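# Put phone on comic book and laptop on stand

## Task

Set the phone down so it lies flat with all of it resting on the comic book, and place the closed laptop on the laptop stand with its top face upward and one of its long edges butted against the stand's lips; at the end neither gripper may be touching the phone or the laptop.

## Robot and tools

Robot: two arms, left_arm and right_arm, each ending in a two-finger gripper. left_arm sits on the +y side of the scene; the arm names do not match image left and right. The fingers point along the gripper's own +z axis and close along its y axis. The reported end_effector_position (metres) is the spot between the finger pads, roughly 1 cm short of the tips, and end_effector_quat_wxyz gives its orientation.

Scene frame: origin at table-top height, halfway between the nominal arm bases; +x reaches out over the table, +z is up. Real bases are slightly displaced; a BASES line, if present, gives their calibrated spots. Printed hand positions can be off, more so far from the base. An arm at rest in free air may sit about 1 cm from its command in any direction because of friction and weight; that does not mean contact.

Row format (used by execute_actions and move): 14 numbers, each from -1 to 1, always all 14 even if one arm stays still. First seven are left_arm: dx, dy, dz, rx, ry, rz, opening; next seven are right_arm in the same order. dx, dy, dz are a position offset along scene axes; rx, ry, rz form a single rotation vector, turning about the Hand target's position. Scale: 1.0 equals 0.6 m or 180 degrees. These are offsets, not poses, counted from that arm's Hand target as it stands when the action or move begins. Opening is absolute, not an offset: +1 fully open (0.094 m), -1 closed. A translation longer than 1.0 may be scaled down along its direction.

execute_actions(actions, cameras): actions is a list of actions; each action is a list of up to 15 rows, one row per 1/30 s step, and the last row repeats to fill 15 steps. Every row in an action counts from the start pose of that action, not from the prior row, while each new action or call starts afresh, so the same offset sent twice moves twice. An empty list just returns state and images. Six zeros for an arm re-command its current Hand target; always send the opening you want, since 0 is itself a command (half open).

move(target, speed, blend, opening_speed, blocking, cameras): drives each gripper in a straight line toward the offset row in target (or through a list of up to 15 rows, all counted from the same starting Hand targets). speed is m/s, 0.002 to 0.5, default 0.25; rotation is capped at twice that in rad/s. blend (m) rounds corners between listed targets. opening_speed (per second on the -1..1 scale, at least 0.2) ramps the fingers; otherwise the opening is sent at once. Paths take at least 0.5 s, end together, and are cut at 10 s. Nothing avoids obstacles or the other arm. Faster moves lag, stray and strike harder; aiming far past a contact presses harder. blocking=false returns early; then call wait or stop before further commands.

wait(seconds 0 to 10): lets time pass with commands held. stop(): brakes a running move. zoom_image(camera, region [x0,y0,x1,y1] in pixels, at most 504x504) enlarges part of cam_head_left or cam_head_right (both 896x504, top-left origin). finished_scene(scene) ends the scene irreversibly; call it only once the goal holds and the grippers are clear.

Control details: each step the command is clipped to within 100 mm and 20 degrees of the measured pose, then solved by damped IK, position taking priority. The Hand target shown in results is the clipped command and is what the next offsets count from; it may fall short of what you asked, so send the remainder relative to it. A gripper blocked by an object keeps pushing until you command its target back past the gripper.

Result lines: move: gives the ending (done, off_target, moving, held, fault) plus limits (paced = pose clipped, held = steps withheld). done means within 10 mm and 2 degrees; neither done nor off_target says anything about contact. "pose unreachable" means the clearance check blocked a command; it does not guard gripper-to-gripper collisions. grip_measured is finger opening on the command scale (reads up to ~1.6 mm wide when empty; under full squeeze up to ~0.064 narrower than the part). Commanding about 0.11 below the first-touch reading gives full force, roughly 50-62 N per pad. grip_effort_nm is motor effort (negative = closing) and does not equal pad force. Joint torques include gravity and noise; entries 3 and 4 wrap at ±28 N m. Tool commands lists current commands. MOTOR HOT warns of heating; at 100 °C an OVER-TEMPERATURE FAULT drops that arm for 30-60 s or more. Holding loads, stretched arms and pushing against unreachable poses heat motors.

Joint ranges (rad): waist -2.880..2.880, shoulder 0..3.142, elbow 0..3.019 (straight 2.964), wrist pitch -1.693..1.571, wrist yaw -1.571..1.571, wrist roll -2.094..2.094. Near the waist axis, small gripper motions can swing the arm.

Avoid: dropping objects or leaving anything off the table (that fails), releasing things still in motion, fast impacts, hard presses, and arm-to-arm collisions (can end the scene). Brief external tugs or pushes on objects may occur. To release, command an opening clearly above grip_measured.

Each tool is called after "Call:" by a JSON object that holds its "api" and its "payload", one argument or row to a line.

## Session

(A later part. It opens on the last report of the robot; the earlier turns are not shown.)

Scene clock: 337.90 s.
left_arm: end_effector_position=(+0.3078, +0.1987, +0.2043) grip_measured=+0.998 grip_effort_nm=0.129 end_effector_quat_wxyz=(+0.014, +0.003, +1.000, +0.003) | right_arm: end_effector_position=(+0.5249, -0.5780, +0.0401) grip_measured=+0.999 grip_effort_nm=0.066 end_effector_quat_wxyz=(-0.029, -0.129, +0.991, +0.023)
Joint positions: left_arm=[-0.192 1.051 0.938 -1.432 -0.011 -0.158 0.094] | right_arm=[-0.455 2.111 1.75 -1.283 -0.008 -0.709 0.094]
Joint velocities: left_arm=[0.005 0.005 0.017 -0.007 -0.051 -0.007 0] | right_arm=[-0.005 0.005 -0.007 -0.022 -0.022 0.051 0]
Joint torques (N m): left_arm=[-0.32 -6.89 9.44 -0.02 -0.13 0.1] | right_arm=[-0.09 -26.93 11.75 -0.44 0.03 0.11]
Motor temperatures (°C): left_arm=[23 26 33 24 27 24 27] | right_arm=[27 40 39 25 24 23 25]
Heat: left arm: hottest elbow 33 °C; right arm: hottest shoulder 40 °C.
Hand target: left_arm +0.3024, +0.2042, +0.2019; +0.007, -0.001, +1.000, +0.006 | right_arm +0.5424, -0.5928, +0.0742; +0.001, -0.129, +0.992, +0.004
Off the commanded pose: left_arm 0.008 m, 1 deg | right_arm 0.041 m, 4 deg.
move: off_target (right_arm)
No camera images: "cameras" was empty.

Call:
{"api": "move", "payload": {
  "target": [0,0,0,0,0,0,1,0.02,0.02,0.02,0,0,0,1],
  "cameras": ["cam_head_left"],
  "speed": 0.1
}}

Call:
{"api": "zoom_image", "payload": {
  "camera": "cam_head_left",
  "region": [580, 170, 700, 290]
}}

Scene clock: 341.40 s.
left_arm: end_effector_position=(+0.3078, +0.1987, +0.2043) grip_measured=+0.998 grip_effort_nm=0.129 end_effector_quat_wxyz=(+0.014, +0.003, +1.000, +0.003) | right_arm: end_effector_position=(+0.5325, -0.5788, +0.0558) grip_measured=+0.999 grip_effort_nm=0.061 end_effector_quat_wxyz=(-0.026, -0.127, +0.991, +0.021)
Joint positions: left_arm=[-0.192 1.051 0.938 -1.432 -0.011 -0.158 0.094] | right_arm=[-0.451 2.111 1.794 -1.321 -0.008 -0.7 0.094]
Joint velocities: left_arm=[0.005 -0.005 -0.007 -0.017 0.022 -0.007 -0.001] | right_arm=[-0.005 -0.005 0.007 -0.002 0.022 -0.022 0]
Joint torques (N m): left_arm=[-0.62 -7 9.24 0.01 -0.12 0.12] | right_arm=[1.44 -25.99 12 -0.39 -0.03 0.2]
Motor temperatures (°C): left_arm=[23 26 33 24 27 24 27] | right_arm=[27 40 39 25 24 23 25]
Heat: left arm: hottest elbow 33 °C; right arm: hottest shoulder 40 °C.
Hand target: left_arm +0.3024, +0.2042, +0.2019; +0.007, -0.001, +1.000, +0.006 | right_arm +0.5547, -0.5810, +0.0860; +0.001, -0.129, +0.992, +0.004
Off the commanded pose: left_arm 0.008 m, 1 deg | right_arm 0.038 m, 4 deg.
move: off_target (right_arm)
Images, in order (width x height): cam_head_left 896x504.

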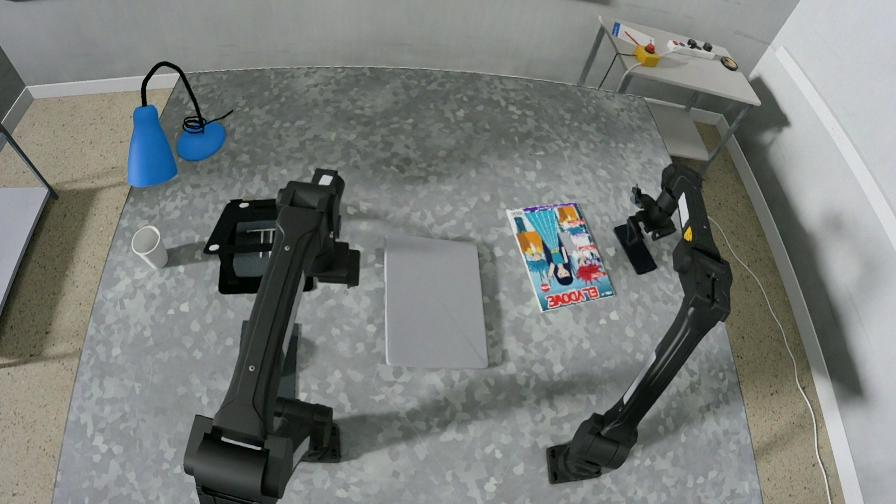

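Scaled by 4.200.

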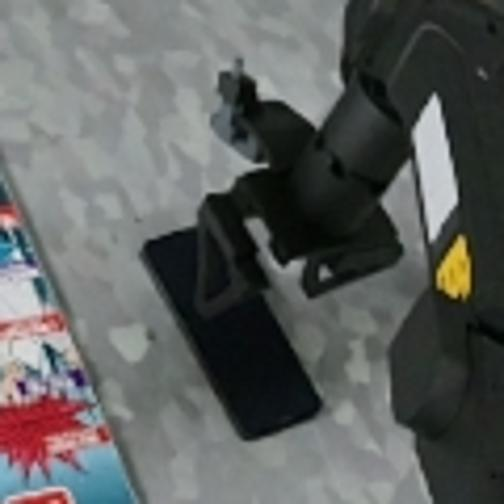

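Call:
{"api": "move", "payload": {
  "target": [0,0,0,0,0,0,1,-0.025,0,-0.112,0,0,0,1],
  "cameras": ["cam_head_left"],
  "speed": 0.08
}}

Call:
{"api": "zoom_image", "payload": {
  "camera": "cam_head_left",
  "region": [580, 170, 700, 290]
}}

Scene clock: 350.67 s.
left_arm: end_effector_position=(+0.3078, +0.1987, +0.2043) grip_measured=+0.998 grip_effort_nm=0.134 end_effector_quat_wxyz=(+0.014, +0.003, +1.000, +0.003) | right_arm: end_effector_position=(+0.5416, -0.5831, +0.0308) grip_measured=+0.999 grip_effort_nm=0.066 end_effector_quat_wxyz=(+0.007, -0.126, +0.992, +0.000)
Joint positions: left_arm=[-0.192 1.051 0.938 -1.432 -0.011 -0.158 0.094] | right_arm=[-0.451 2.111 1.726 -1.175 -0.008 -0.699 0.094]
Joint velocities: left_arm=[-0.005 0.015 -0.007 0.012 -0.081 -0.037 0] | right_arm=[-0.005 0.005 0.002 -0.002 -0.037 0.051 0]
Joint torques (N m): left_arm=[-0.09 -7.88 9.43 0.01 -0.16 0.09] | right_arm=[0.56 -23 6.87 0.66 0 0.11]
Motor temperatures (°C): left_arm=[23 26 33 24 27 24 27] | right_arm=[27 40 41 25 24 23 25]
Heat: left arm: hottest elbow 33 °C; right arm: hottest elbow 41 °C.
Hand target: left_arm +0.3024, +0.2042, +0.2019; +0.007, -0.001, +1.000, +0.006 | right_arm +0.5385, -0.5813, +0.0189; +0.001, -0.129, +0.992, +0.004
Off the commanded pose: left_arm 0.008 m, 1 deg | right_arm 0.012 m, 1 deg.
move: off_target (right_arm)
Images, in order (width x height): cam_head_left 896x504.

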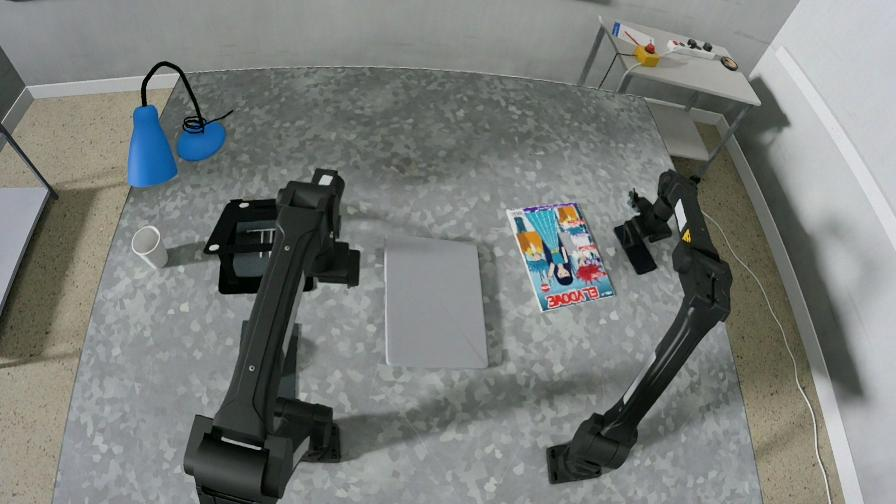

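Scaled by 4.200.

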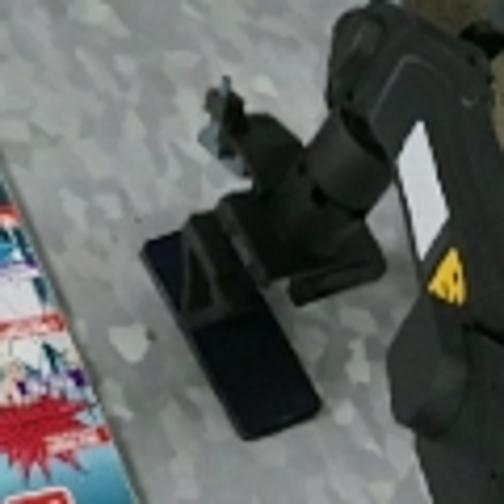

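Call:
{"api": "move", "payload": {
  "target": [0,0,0,0,0,0,1,0,0,-0.025,0,0,0,1],
  "cameras": ["cam_head_left"],
  "speed": 0.08
}}

Call:
{"api": "zoom_image", "payload": {
  "camera": "cam_head_left",
  "region": [580, 170, 700, 290]
}}

Scene clock: 354.80 s.
left_arm: end_effector_position=(+0.3078, +0.1987, +0.2043) grip_measured=+0.998 grip_effort_nm=0.129 end_effector_quat_wxyz=(+0.014, +0.003, +1.000, +0.003) | right_arm: end_effector_position=(+0.5430, -0.5838, +0.0254) grip_measured=+0.999 grip_effort_nm=0.066 end_effector_quat_wxyz=(+0.013, -0.126, +0.992, -0.004)
Joint positions: left_arm=[-0.192 1.051 0.938 -1.432 -0.011 -0.158 0.094] | right_arm=[-0.451 2.111 1.711 -1.144 -0.008 -0.699 0.094]
Joint velocities: left_arm=[-0.015 -0.005 -0.012 0.007 -0.11 -0.066 0.001] | right_arm=[0.005 0.005 0.012 0.007 -0.022 -0.022 -0.001]
Joint torques (N m): left_arm=[-0.56 -7.77 9.5 0.1 -0.11 0.08] | right_arm=[0.5 -22.42 6.65 0.44 0.01 0.11]
Motor temperatures (°C): left_arm=[23 26 33 24 26 24 27] | right_arm=[27 39 40 25 24 23 25]
Heat: left arm: hottest elbow 33 °C; right arm: hottest elbow 40 °C.
Hand target: left_arm +0.3024, +0.2042, +0.2019; +0.007, -0.001, +1.000, +0.006 | right_arm +0.5384, -0.5815, +0.0040; +0.001, -0.129, +0.992, +0.004
Off the commanded pose: left_arm 0.008 m, 1 deg | right_arm 0.022 m, 2 deg.
move: off_target (right_arm)
Images, in order (width x height): cam_head_left 896x504.

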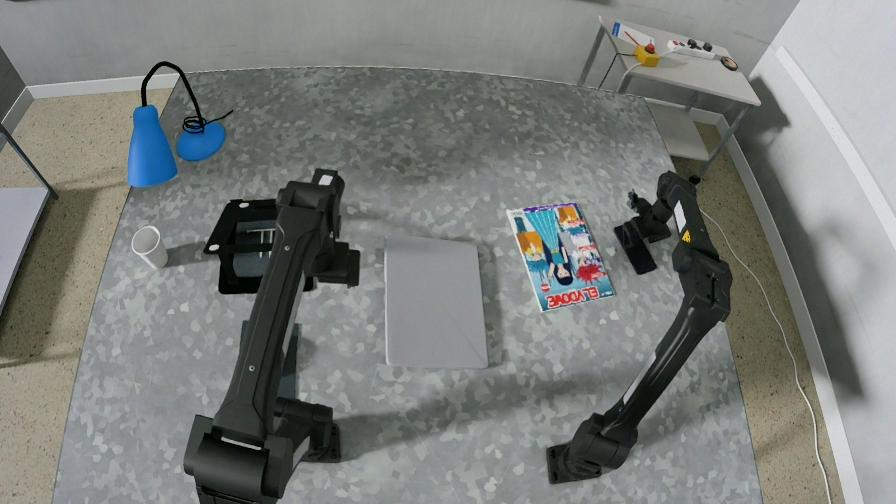

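Scaled by 4.200.

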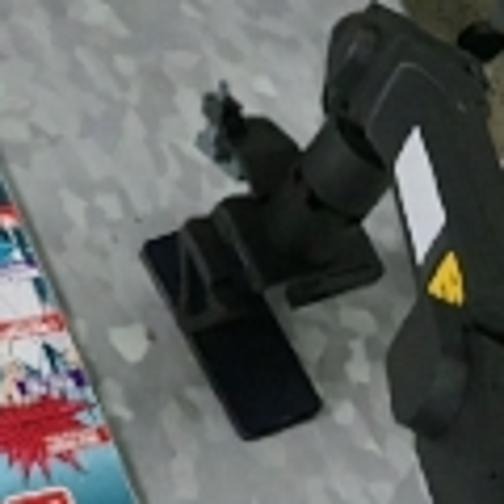

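Call:
{"api": "move", "payload": {
  "target": [0,0,0,0,0,0,1,0,-0.008,-0.04,0,0,0,1],
  "cameras": ["cam_head_left"],
  "speed": 0.08
}}

Call:
{"api": "zoom_image", "payload": {
  "camera": "cam_head_left",
  "region": [580, 170, 700, 290]
}}

Scene clock: 358.10 s.
left_arm: end_effector_position=(+0.3078, +0.1987, +0.2043) grip_measured=+0.998 grip_effort_nm=0.125 end_effector_quat_wxyz=(+0.014, +0.003, +1.000, +0.003) | right_arm: end_effector_position=(+0.5454, -0.5848, +0.0166) grip_measured=+0.999 grip_effort_nm=0.061 end_effector_quat_wxyz=(+0.019, -0.129, +0.991, -0.008)
Joint positions: left_arm=[-0.192 1.051 0.938 -1.432 -0.011 -0.158 0.094] | right_arm=[-0.451 2.119 1.698 -1.109 -0.008 -0.705 0.094]
Joint velocities: left_arm=[-0.005 -0.024 0.007 -0.007 -0.007 0.022 -0.001] | right_arm=[0.005 -0.015 -0.002 -0.017 -0.007 0.007 0]
Joint torques (N m): left_arm=[-0.44 -7.36 9.4 0.03 -0.13 0.05] | right_arm=[0.03 -20.6 6.48 0.9 0.03 0.12]
Motor temperatures (°C): left_arm=[23 26 33 24 26 24 27] | right_arm=[27 39 40 25 24 23 25]
Heat: left arm: hottest elbow 33 °C; right arm: hottest elbow 40 °C.
Hand target: left_arm +0.3024, +0.2042, +0.2019; +0.007, -0.001, +1.000, +0.006 | right_arm +0.5379, -0.5864, -0.0199; +0.001, -0.129, +0.992, +0.004
Off the commanded pose: left_arm 0.008 m, 1 deg | right_arm 0.037 m, 3 deg.
move: off_target (right_arm)
Images, in order (width x height): cam_head_left 896x504.

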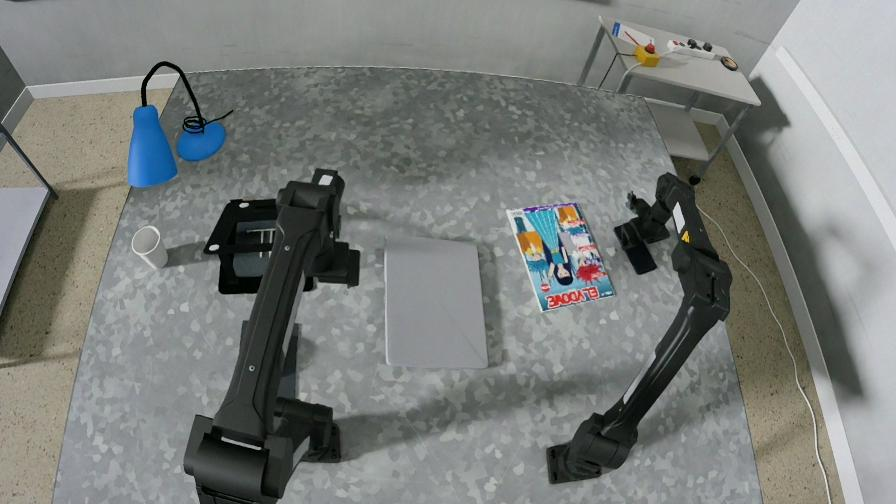

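Scaled by 4.200.

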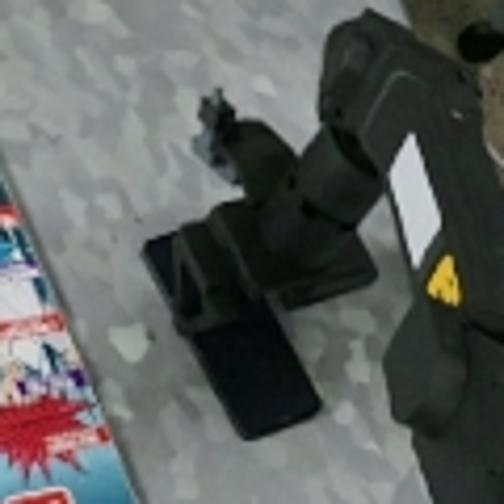

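Call:
{"api": "move", "payload": {
  "target": [0,0,0,0,0,0,1,0,0,-0.012,0,0,0,1],
  "cameras": [],
  "speed": 0.05
}}

Scene clock: 366.53 s.
left_arm: end_effector_position=(+0.3078, +0.1987, +0.2043) grip_measured=+0.998 grip_effort_nm=0.129 end_effector_quat_wxyz=(+0.014, +0.003, +1.000, +0.003) | right_arm: end_effector_position=(+0.5456, -0.5848, +0.0159) grip_measured=+0.999 grip_effort_nm=0.056 end_effector_quat_wxyz=(+0.020, -0.132, +0.991, -0.008)
Joint positions: left_arm=[-0.192 1.051 0.938 -1.432 -0.011 -0.158 0.094] | right_arm=[-0.451 2.119 1.695 -1.105 -0.009 -0.71 0.094]
Joint velocities: left_arm=[-0.005 -0.015 -0.007 -0.012 0.007 0.051 -0.001] | right_arm=[-0.005 0.005 -0.002 -0.007 0.037 -0.022 0]
Joint torques (N m): left_arm=[-0.26 -7.53 9.4 0.2 -0.06 0.07] | right_arm=[0.09 -19.96 6.09 1.2 0.02 0.17]
Motor temperatures (°C): left_arm=[23 26 33 24 26 24 27] | right_arm=[27 40 39 25 24 23 25]
Heat: left arm: hottest elbow 33 °C; right arm: hottest shoulder 40 °C.
Hand target: left_arm +0.3024, +0.2042, +0.2019; +0.007, -0.001, +1.000, +0.006 | right_arm +0.5378, -0.5865, -0.0271; +0.001, -0.129, +0.992, +0.004
Off the commanded pose: left_arm 0.008 m, 1 deg | right_arm 0.044 m, 3 deg.
move: off_target (right_arm)
No camera images: "cameras" was empty.

Call:
{"api": "move", "payload": {
  "target": [0,0,0,0,0,0,1,0,0,0,0,0,0,0.2],
  "opening_speed": 0.5,
  "cameras": ["cam_head_left"]
}}

Call:
{"api": "zoom_image", "payload": {
  "camera": "cam_head_left",
  "region": [580, 170, 700, 290]
}}

Scene clock: 370.40 s.
left_arm: end_effector_position=(+0.3078, +0.1987, +0.2043) grip_measured=+0.998 grip_effort_nm=0.129 end_effector_quat_wxyz=(+0.014, +0.003, +1.000, +0.003) | right_arm: end_effector_position=(+0.5455, -0.5831, +0.0148) grip_measured=+0.533 grip_effort_nm=-1.033 end_effector_quat_wxyz=(+0.022, -0.133, +0.991, -0.004)
Joint positions: left_arm=[-0.192 1.051 0.938 -1.432 -0.011 -0.158 0.094] | right_arm=[-0.451 2.119 1.692 -1.103 -0.017 -0.713 0.072]
Joint velocities: left_arm=[-0.005 0.005 0.002 0.002 -0.007 -0.007 0] | right_arm=[-0.005 -0.005 0.002 0.012 -0.022 -0.037 -0.001]
Joint torques (N m): left_arm=[-0.21 -7.59 9.47 0.12 -0.07 0.09] | right_arm=[-0.03 -20.01 6.31 1.21 0.32 0.17]
Motor temperatures (°C): left_arm=[23 26 33 24 26 24 27] | right_arm=[27 39 38 25 24 23 25]
Heat: left arm: hottest elbow 33 °C; right arm: hottest shoulder 39 °C.
Hand target: left_arm +0.3024, +0.2042, +0.2019; +0.007, -0.001, +1.000, +0.006 | right_arm +0.5378, -0.5865, -0.0271; +0.001, -0.129, +0.992, +0.004
Off the commanded pose: left_arm 0.008 m, 1 deg | right_arm 0.043 m, 3 deg.
move: off_target (right_arm)
Images, in order (width x height): cam_head_left 896x504.

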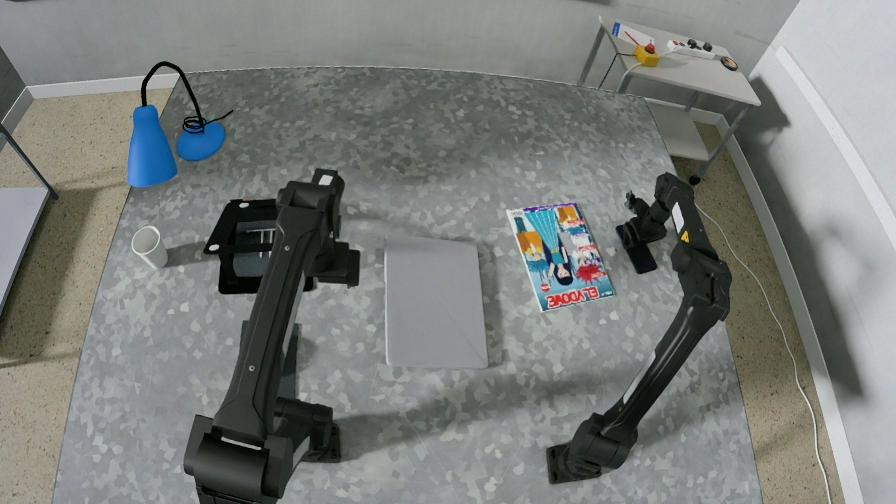

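Scaled by 4.200.

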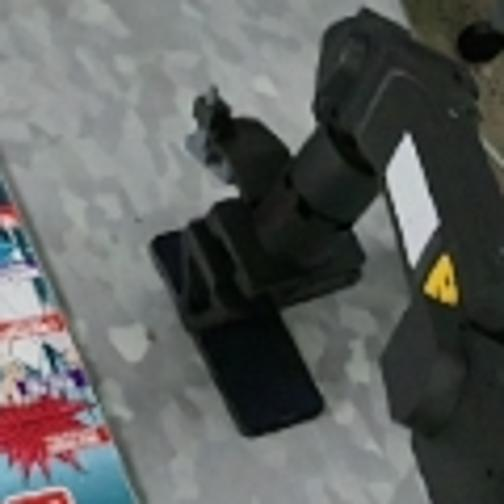

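Call:
{"api": "move", "payload": {
  "target": [0,0,0,0,0,0,1,0.01,0,0.25,0,0,0,0.2],
  "cameras": ["cam_head_left"],
  "speed": 0.1
}}

Call:
{"api": "zoom_image", "payload": {
  "camera": "cam_head_left",
  "region": [580, 150, 700, 270]
}}

Scene clock: 375.73 s.
left_arm: end_effector_position=(+0.3078, +0.1987, +0.2043) grip_measured=+0.998 grip_effort_nm=0.129 end_effector_quat_wxyz=(+0.014, +0.003, +1.000, +0.003) | right_arm: end_effector_position=(+0.5260, -0.5756, +0.0835) grip_measured=+0.531 grip_effort_nm=-1.038 end_effector_quat_wxyz=(-0.033, -0.132, +0.990, +0.026)
Joint positions: left_arm=[-0.192 1.051 0.938 -1.432 -0.011 -0.158 0.094] | right_arm=[-0.451 2.08 1.817 -1.391 -0.008 -0.712 0.072]
Joint velocities: left_arm=[0.005 0.005 -0.017 -0.002 0.007 -0.037 -0.001] | right_arm=[-0.015 -0.015 -0.007 -0.007 -0.007 -0.051 0]
Joint torques (N m): left_arm=[-0.56 -7.53 9.51 -0.09 -0.07 0.07] | right_arm=[0.56 -26.46 12.72 -0.43 0.01 0.22]
Motor temperatures (°C): left_arm=[23 26 33 24 26 24 27] | right_arm=[27 39 38 25 24 23 25]
Heat: left arm: hottest elbow 33 °C; right arm: hottest shoulder 39 °C.
Hand target: left_arm +0.3024, +0.2042, +0.2019; +0.007, -0.001, +1.000, +0.006 | right_arm +0.5462, -0.5854, +0.1227; +0.001, -0.129, +0.992, +0.004
Off the commanded pose: left_arm 0.008 m, 1 deg | right_arm 0.045 m, 5 deg.
move: off_target (right_arm)
Images, in order (width x height): cam_head_left 896x504.

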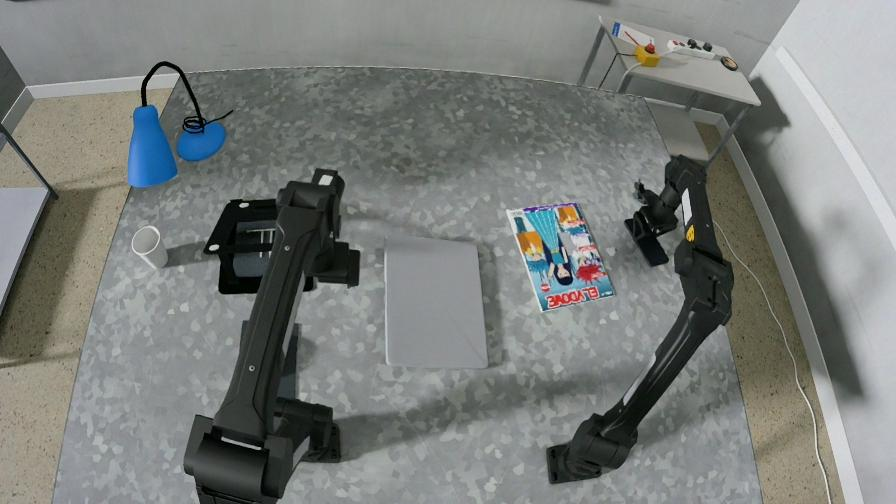

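Scaled by 4.200.

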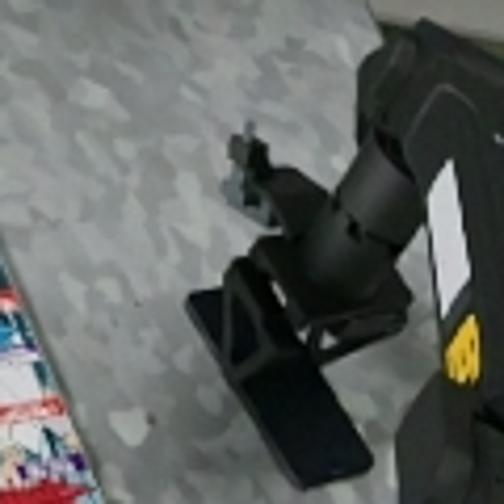

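Call:
{"api": "move", "payload": {
  "target": [0,0,0,0,0,0,1,-0.02,0.387,0.03,0,0,-0.033,0.2],
  "cameras": ["cam_head_left","cam_head_right"],
  "speed": 0.12
}}

Call:
{"api": "zoom_image", "payload": {
  "camera": "cam_head_left",
  "region": [490, 140, 650, 320]
}}

Call:
{"api": "zoom_image", "payload": {
  "camera": "cam_head_right",
  "region": [490, 140, 650, 320]
}}

Scene clock: 382.80 s.
left_arm: end_effector_position=(+0.3078, +0.1987, +0.2043) grip_measured=+0.998 grip_effort_nm=0.125 end_effector_quat_wxyz=(+0.014, +0.003, +1.000, +0.003) | right_arm: end_effector_position=(+0.5367, -0.3540, +0.1197) grip_measured=+0.531 grip_effort_nm=-1.038 end_effector_quat_wxyz=(-0.022, -0.079, +0.997, +0.009)
Joint positions: left_arm=[-0.192 1.051 0.938 -1.432 -0.011 -0.158 0.094] | right_arm=[-0.083 1.903 1.636 -1.349 -0.011 -0.235 0.072]
Joint velocities: left_arm=[0.005 -0.015 -0.017 0.007 -0.081 -0.037 0] | right_arm=[-0.015 -0.015 -0.007 -0.002 -0.066 0.007 0]
Joint torques (N m): left_arm=[-0.79 -7.47 9.52 -0.01 -0.08 0.06] | right_arm=[0.85 -25.23 7.32 0.34 0.05 0.27]
Motor temperatures (°C): left_arm=[23 26 33 24 26 24 27] | right_arm=[27 39 39 25 24 23 26]
Heat: left arm: hottest elbow 33 °C; right arm: hottest shoulder 39 °C.
Hand target: left_arm +0.3024, +0.2042, +0.2019; +0.007, -0.001, +1.000, +0.006 | right_arm +0.5367, -0.3518, +0.1387; -0.001, -0.077, +0.997, +0.005
Off the commanded pose: left_arm 0.008 m, 1 deg | right_arm 0.021 m, 3 deg.
move: off_target (right_arm)

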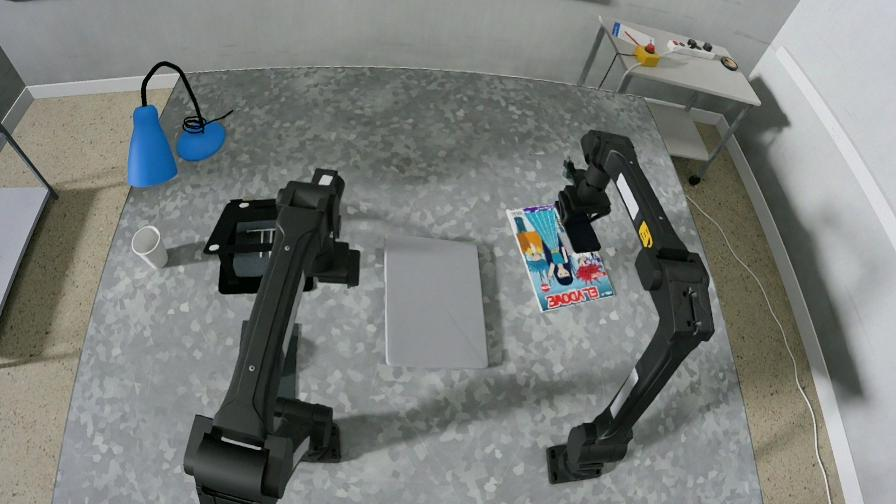

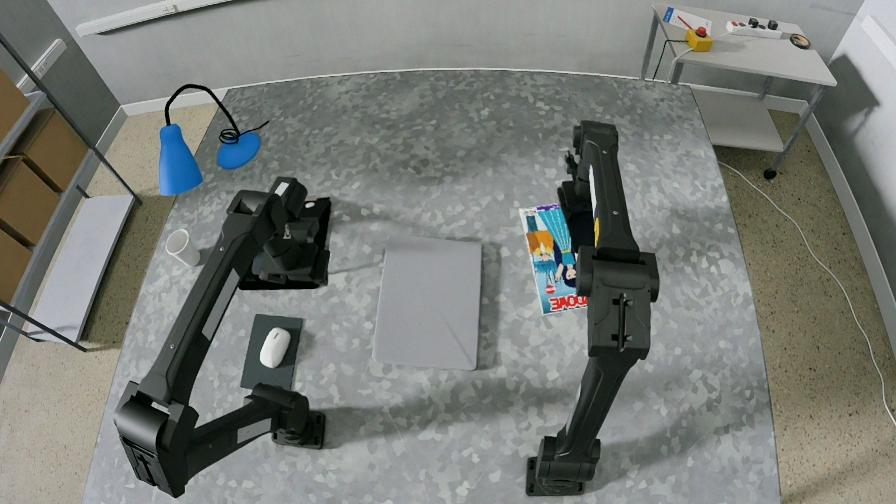

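Scaled by 2.800.

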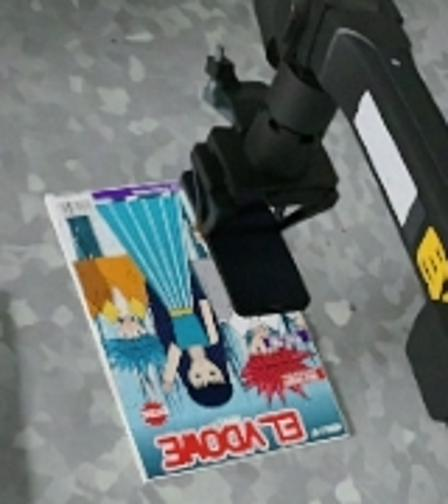

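Scaled by 2.800.

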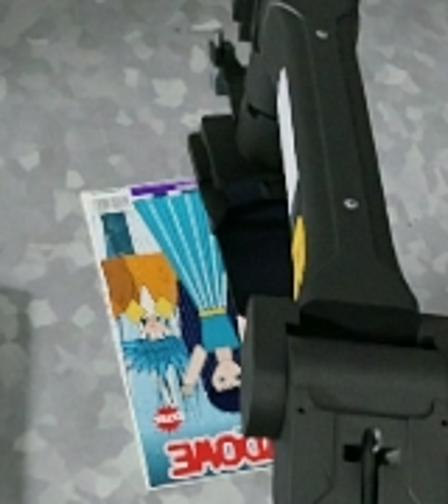

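Call:
{"api": "move", "payload": {
  "target": [0,0,0,0,0,0,1,-0.035,0.045,-0.1,0,0,0,0.2],
  "cameras": ["cam_head_left","cam_head_right"],
  "speed": 0.1
}}

Call:
{"api": "zoom_image", "payload": {
  "camera": "cam_head_left",
  "region": [490, 140, 650, 320]
}}

Call:
{"api": "zoom_image", "payload": {
  "camera": "cam_head_right",
  "region": [490, 140, 650, 320]
}}

Scene clock: 390.60 s.
left_arm: end_effector_position=(+0.3078, +0.1987, +0.2043) grip_measured=+0.998 grip_effort_nm=0.134 end_effector_quat_wxyz=(+0.014, +0.003, +1.000, +0.003) | right_arm: end_effector_position=(+0.5132, -0.3304, +0.0616) grip_measured=+0.531 grip_effort_nm=-1.043 end_effector_quat_wxyz=(-0.021, -0.076, +0.997, +0.008)
Joint positions: left_arm=[-0.192 1.051 0.938 -1.432 -0.011 -0.158 0.094] | right_arm=[-0.043 1.893 1.459 -1.18 -0.011 -0.19 0.072]
Joint velocities: left_arm=[-0.005 -0.015 -0.002 0.007 0.037 0.022 0.001] | right_arm=[0.005 -0.005 0.007 -0.002 0.007 -0.095 -0.001]
Joint torques (N m): left_arm=[-0.56 -7.3 9.43 0.2 -0.09 0.11] | right_arm=[1.26 -24.12 6.93 0.32 0.04 0.25]
Motor temperatures (°C): left_arm=[23 26 33 24 26 24 27] | right_arm=[27 41 38 25 24 23 26]
Heat: left arm: hottest elbow 33 °C; right arm: hottest shoulder 41 °C.
Hand target: left_arm +0.3024, +0.2042, +0.2019; +0.007, -0.001, +1.000, +0.006 | right_arm +0.5152, -0.3252, +0.0787; -0.002, -0.077, +0.997, +0.005
Off the commanded pose: left_arm 0.008 m, 1 deg | right_arm 0.018 m, 2 deg.
move: off_target (right_arm)

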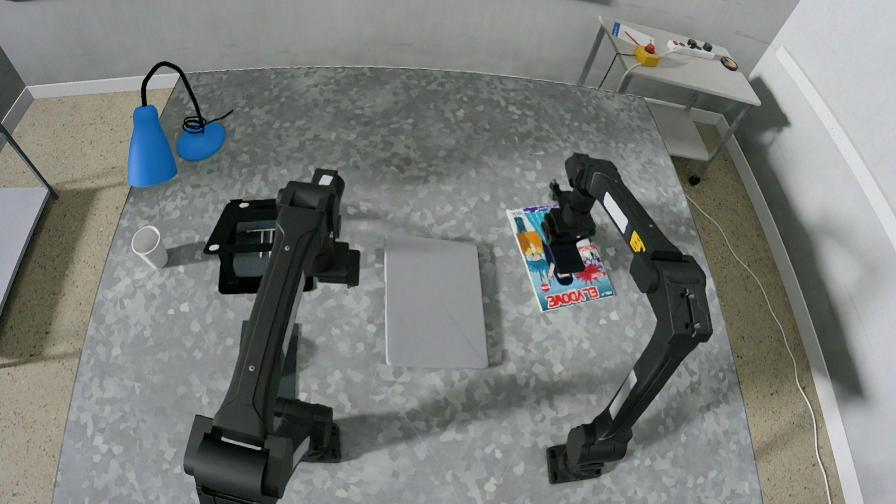

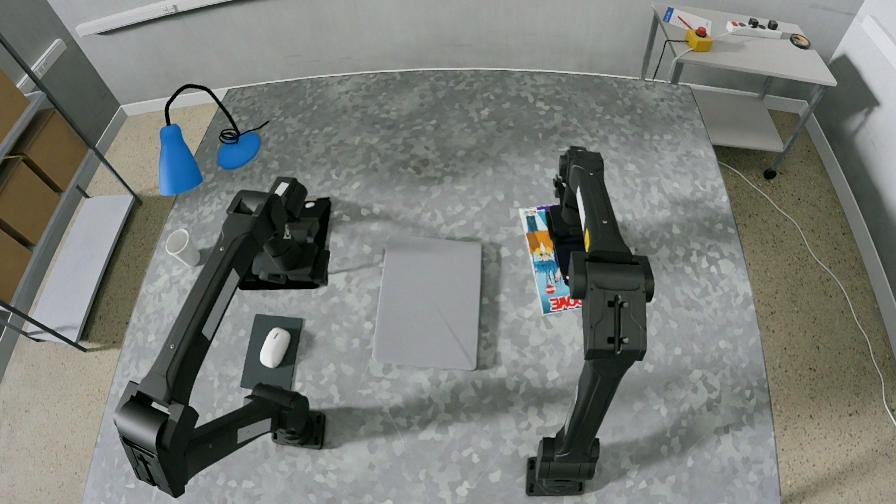

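Scaled by 2.800.

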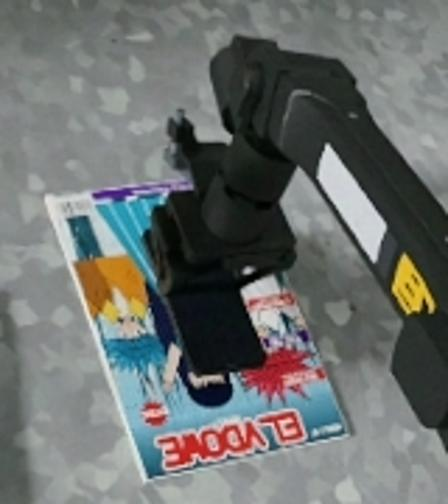

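Scaled by 2.800.

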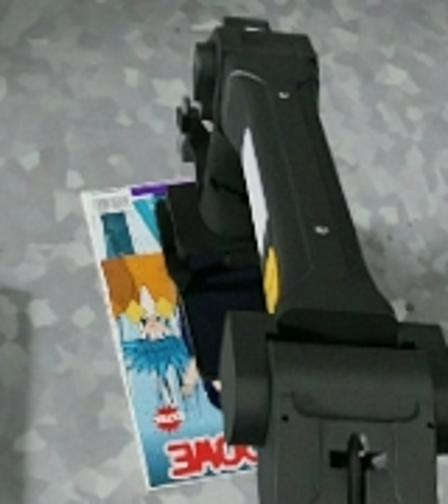

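Call:
{"api": "move", "payload": {
  "target": [0,0,0,0,0,0,1,0,0,-0.075,0,-0.022,0,0.2],
  "cameras": ["cam_head_left"],
  "speed": 0.06
}}

Call:
{"api": "zoom_image", "payload": {
  "camera": "cam_head_left",
  "region": [490, 160, 650, 320]
}}

Scene clock: 396.37 s.
left_arm: end_effector_position=(+0.3078, +0.1987, +0.2043) grip_measured=+0.998 grip_effort_nm=0.129 end_effector_quat_wxyz=(+0.014, +0.003, +1.000, +0.003) | right_arm: end_effector_position=(+0.5124, -0.3304, +0.0239) grip_measured=+0.531 grip_effort_nm=-1.038 end_effector_quat_wxyz=(+0.019, -0.076, +0.997, +0.003)
Joint positions: left_arm=[-0.192 1.051 0.938 -1.432 -0.011 -0.158 0.094] | right_arm=[-0.043 1.892 1.345 -0.986 -0.011 -0.189 0.072]
Joint velocities: left_arm=[-0.005 -0.005 0.007 -0.007 -0.022 -0.037 0] | right_arm=[-0.005 -0.024 0.007 0.007 -0.051 -0.022 0]
Joint torques (N m): left_arm=[-0.44 -7.65 9.47 -0.16 -0.14 0.08] | right_arm=[1.2 -22.24 6.68 0.62 0 0.2]
Motor temperatures (°C): left_arm=[23 26 33 24 26 24 27] | right_arm=[27 41 38 25 24 23 26]
Heat: left arm: hottest elbow 33 °C; right arm: hottest shoulder 41 °C.
Hand target: left_arm +0.3024, +0.2042, +0.2019; +0.007, -0.001, +1.000, +0.006 | right_arm +0.5145, -0.3258, +0.0337; +0.033, -0.078, +0.996, +0.002
Off the commanded pose: left_arm 0.008 m, 1 deg | right_arm 0.011 m, 2 deg.
move: off_target (right_arm)
Images, in order (width x height): cam_head_left 896x504.

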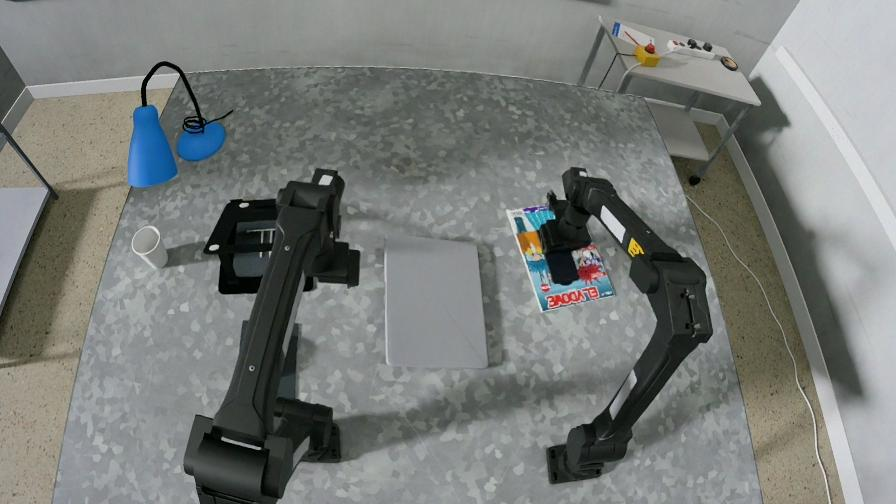

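Scaled by 3.150.

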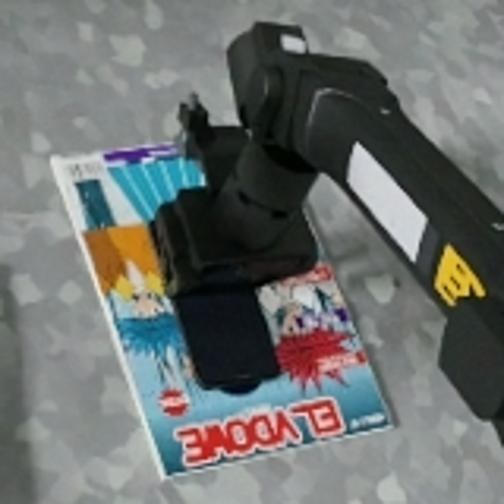

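Call:
{"api": "move", "payload": {
  "target": [0,0,0,0,0,0,1,0,0,-0.03,0,0,0,0.2],
  "cameras": ["cam_head_left"],
  "speed": 0.04
}}

Call:
{"api": "zoom_image", "payload": {
  "camera": "cam_head_left",
  "region": [490, 160, 650, 320]
}}

Scene clock: 399.23 s.
left_arm: end_effector_position=(+0.3078, +0.1987, +0.2043) grip_measured=+0.998 grip_effort_nm=0.125 end_effector_quat_wxyz=(+0.014, +0.003, +1.000, +0.003) | right_arm: end_effector_position=(+0.5144, -0.3305, +0.0193) grip_measured=+0.531 grip_effort_nm=-1.038 end_effector_quat_wxyz=(+0.029, -0.076, +0.997, +0.002)
Joint positions: left_arm=[-0.192 1.051 0.938 -1.432 -0.011 -0.158 0.094] | right_arm=[-0.043 1.892 1.33 -0.951 -0.011 -0.189 0.072]
Joint velocities: left_arm=[-0.005 -0.015 -0.002 -0.002 0.051 0.007 0] | right_arm=[-0.015 0.005 -0.007 0.022 -0.007 0.007 -0.001]
Joint torques (N m): left_arm=[-0.32 -7.88 9.52 -0.03 -0.12 0.07] | right_arm=[1.08 -20.54 6.48 0.7 0.01 0.19]
Motor temperatures (°C): left_arm=[23 26 33 24 26 24 27] | right_arm=[27 40 38 25 24 23 26]
Heat: left arm: hottest elbow 33 °C; right arm: hottest shoulder 40 °C.
Hand target: left_arm +0.3024, +0.2042, +0.2019; +0.007, -0.001, +1.000, +0.006 | right_arm +0.5144, -0.3260, +0.0158; +0.033, -0.078, +0.996, +0.002
Off the commanded pose: left_arm 0.008 m, 1 deg | right_arm 0.006 m, 0 deg.
move: done
Images, in order (width x height): cam_head_left 896x504.

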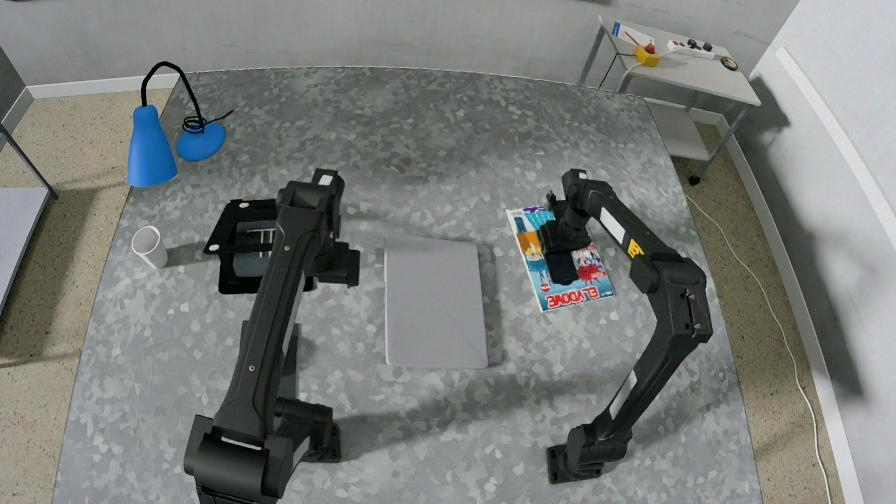

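Scaled by 3.150.

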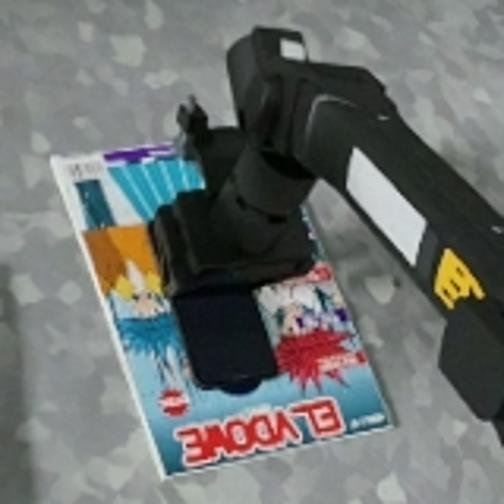

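Call:
{"api": "move", "payload": {
  "target": [0,0,0,0,0,0,1,0,0,-0.015,0,0,0,0.2],
  "cameras": [],
  "speed": 0.04
}}

Scene clock: 402.13 s.
left_arm: end_effector_position=(+0.3078, +0.1987, +0.2043) grip_measured=+0.998 grip_effort_nm=0.129 end_effector_quat_wxyz=(+0.014, +0.003, +1.000, +0.003) | right_arm: end_effector_position=(+0.5158, -0.3305, +0.0183) grip_measured=+0.531 grip_effort_nm=-1.033 end_effector_quat_wxyz=(+0.033, -0.076, +0.997, +0.002)
Joint positions: left_arm=[-0.192 1.051 0.938 -1.432 -0.011 -0.158 0.094] | right_arm=[-0.043 1.892 1.327 -0.939 -0.011 -0.189 0.072]
Joint velocities: left_arm=[-0.024 -0.015 -0.007 -0.002 -0.007 0.037 0.001] | right_arm=[0.005 -0.005 -0.002 0.007 -0.125 0.081 -0.001]
Joint torques (N m): left_arm=[0.15 -7.77 9.59 0.03 -0.13 0.13] | right_arm=[1.14 -19.37 6 1.16 0.02 0.19]
Motor temperatures (°C): left_arm=[23 26 33 24 26 24 27] | right_arm=[27 40 38 25 24 23 26]
Heat: left arm: hottest elbow 33 °C; right arm: hottest shoulder 40 °C.
Hand target: left_arm +0.3024, +0.2042, +0.2019; +0.007, -0.001, +1.000, +0.006 | right_arm +0.5143, -0.3261, +0.0068; +0.033, -0.078, +0.996, +0.002
Off the commanded pose: left_arm 0.008 m, 1 deg | right_arm 0.012 m, 0 deg.
move: off_target (right_arm)
No camera images: "cameras" was empty.

Call:
{"api": "move", "payload": {
  "target": [0,0,0,0,0,0,1,0,0,0,0,0,0,1],
  "cameras": ["cam_head_left"],
  "opening_speed": 0.5
}}

Call:
{"api": "zoom_image", "payload": {
  "camera": "cam_head_left",
  "region": [490, 160, 650, 320]
}}

Scene clock: 405.87 s.
left_arm: end_effector_position=(+0.3078, +0.1987, +0.2043) grip_measured=+0.998 grip_effort_nm=0.129 end_effector_quat_wxyz=(+0.014, +0.003, +1.000, +0.003) | right_arm: end_effector_position=(+0.5195, -0.3308, +0.0186) grip_measured=+0.998 grip_effort_nm=0.076 end_effector_quat_wxyz=(+0.041, -0.076, +0.996, +0.000)
Joint positions: left_arm=[-0.192 1.051 0.938 -1.432 -0.011 -0.158 0.094] | right_arm=[-0.043 1.892 1.327 -0.924 -0.01 -0.189 0.094]
Joint velocities: left_arm=[-0.015 -0.005 -0.002 -0.002 -0.051 0.007 0.001] | right_arm=[-0.005 -0.015 0.002 -0.007 0.051 -0.007 0.001]
Joint torques (N m): left_arm=[-0.85 -7 9.39 0.08 -0.14 0.09] | right_arm=[1.14 -19.43 6.05 0.64 0 0.19]
Motor temperatures (°C): left_arm=[23 26 33 24 26 24 27] | right_arm=[27 40 37 25 24 23 26]
Heat: left arm: hottest elbow 33 °C; right arm: hottest shoulder 40 °C.
Hand target: left_arm +0.3024, +0.2042, +0.2019; +0.007, -0.001, +1.000, +0.006 | right_arm +0.5143, -0.3262, +0.0068; +0.033, -0.078, +0.996, +0.002
Off the commanded pose: left_arm 0.008 m, 1 deg | right_arm 0.014 m, 1 deg.
move: off_target (right_arm)
Images, in order (width x height): cam_head_left 896x504.

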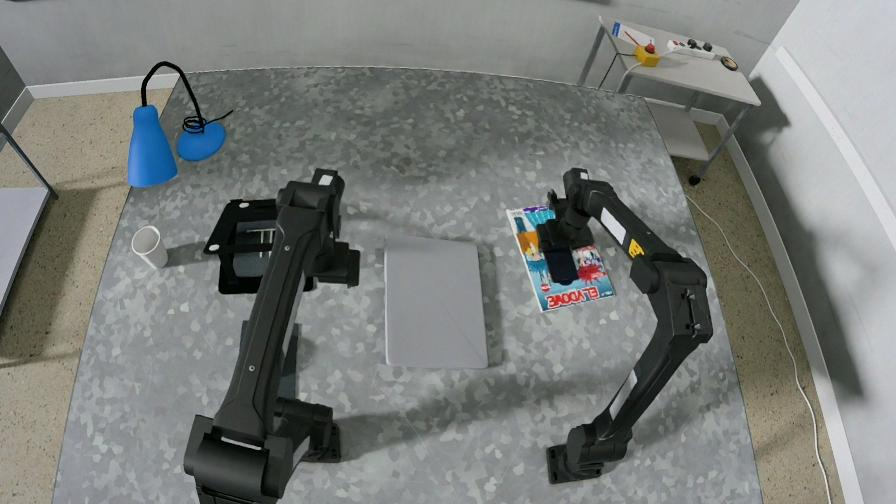

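Scaled by 3.150.

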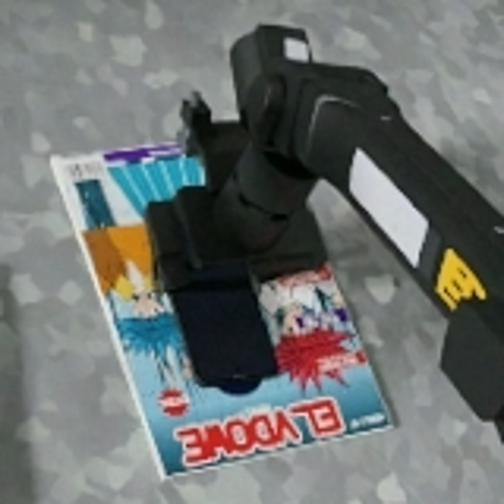

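Now up.

Call:
{"api": "move", "payload": {
  "target": [0,0,0,0,0,0,1,0,0.008,0.25,0,0,0,1],
  "cameras": ["cam_head_left","cam_head_right"],
  "speed": 0.1
}}

Call:
{"api": "zoom_image", "payload": {
  "camera": "cam_head_left",
  "region": [490, 160, 650, 320]
}}

Scene clock: 409.57 s.
left_arm: end_effector_position=(+0.3078, +0.1987, +0.2043) grip_measured=+0.998 grip_effort_nm=0.129 end_effector_quat_wxyz=(+0.014, +0.003, +1.000, +0.003) | right_arm: end_effector_position=(+0.4967, -0.3257, +0.1273) grip_measured=+0.999 grip_effort_nm=0.066 end_effector_quat_wxyz=(+0.001, -0.075, +0.997, +0.005)
Joint positions: left_arm=[-0.192 1.051 0.938 -1.432 -0.011 -0.158 0.094] | right_arm=[-0.035 1.764 1.455 -1.261 -0.01 -0.18 0.094]
Joint velocities: left_arm=[-0.005 -0.005 0.002 0.002 0.022 -0.022 0.001] | right_arm=[-0.005 -0.005 -0.012 -0.002 0.11 -0.037 0]
Joint torques (N m): left_arm=[-0.56 -8.12 9.5 -0.08 -0.14 0.08] | right_arm=[1.38 -20.25 12.14 -0.03 0 0.21]
Motor temperatures (°C): left_arm=[23 26 33 24 26 24 27] | right_arm=[27 40 37 25 24 23 26]
Heat: left arm: hottest elbow 33 °C; right arm: hottest shoulder 40 °C.
Hand target: left_arm +0.3024, +0.2042, +0.2019; +0.007, -0.001, +1.000, +0.006 | right_arm +0.5161, -0.3193, +0.1568; +0.033, -0.078, +0.996, +0.002
Off the commanded pose: left_arm 0.008 m, 1 deg | right_arm 0.035 m, 4 deg.
move: off_target (right_arm)

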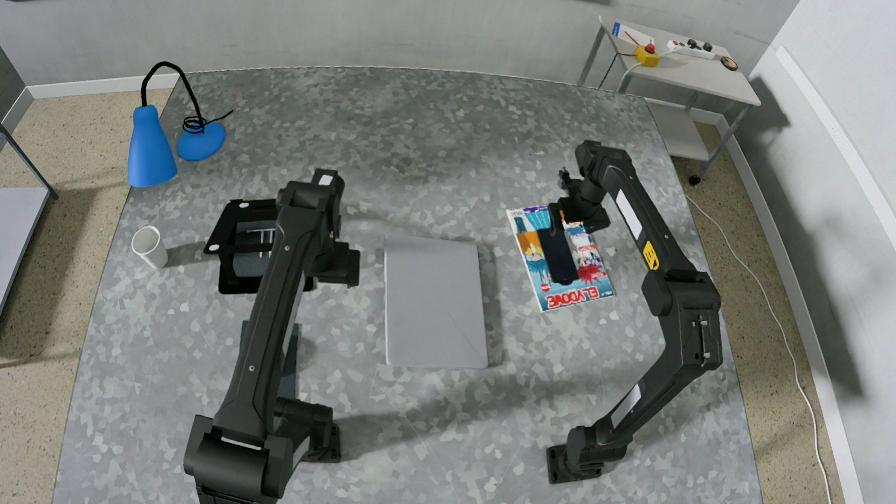

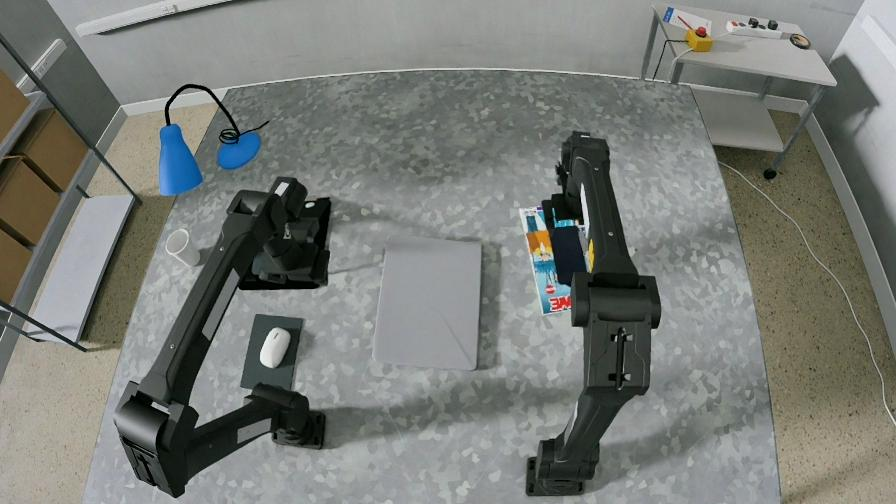

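Scaled by 3.150.

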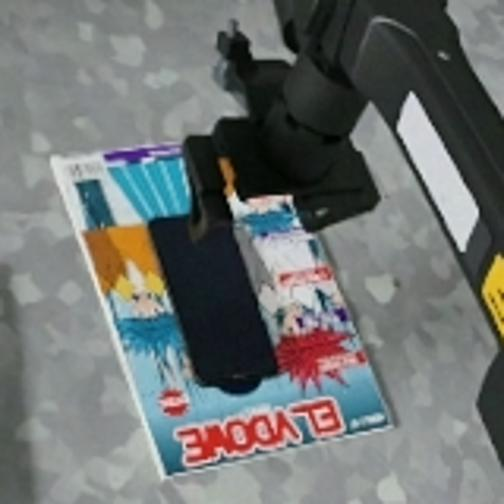

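Call:
{"api": "zoom_image", "payload": {
  "camera": "cam_head_left",
  "region": [370, 220, 500, 380]
}}

Call:
{"api": "zoom_image", "payload": {
  "camera": "cam_head_right",
  "region": [360, 220, 490, 380]
}}

Call:
{"api": "zoom_image", "payload": {
  "camera": "cam_head_left",
  "region": [360, 340, 500, 390]
}}

Scaled by 3.150.

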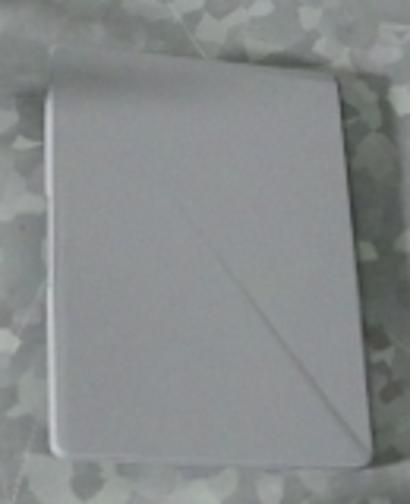

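Scaled by 3.150.

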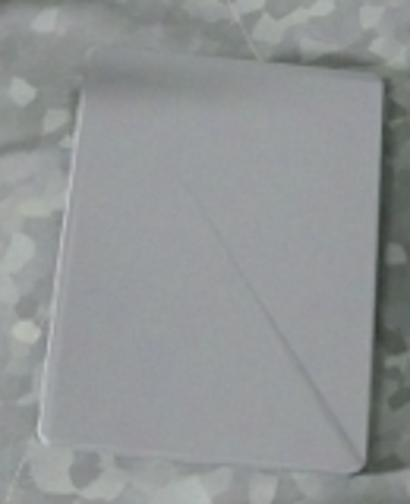

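Scaled by 3.600.

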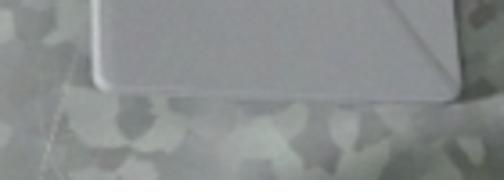

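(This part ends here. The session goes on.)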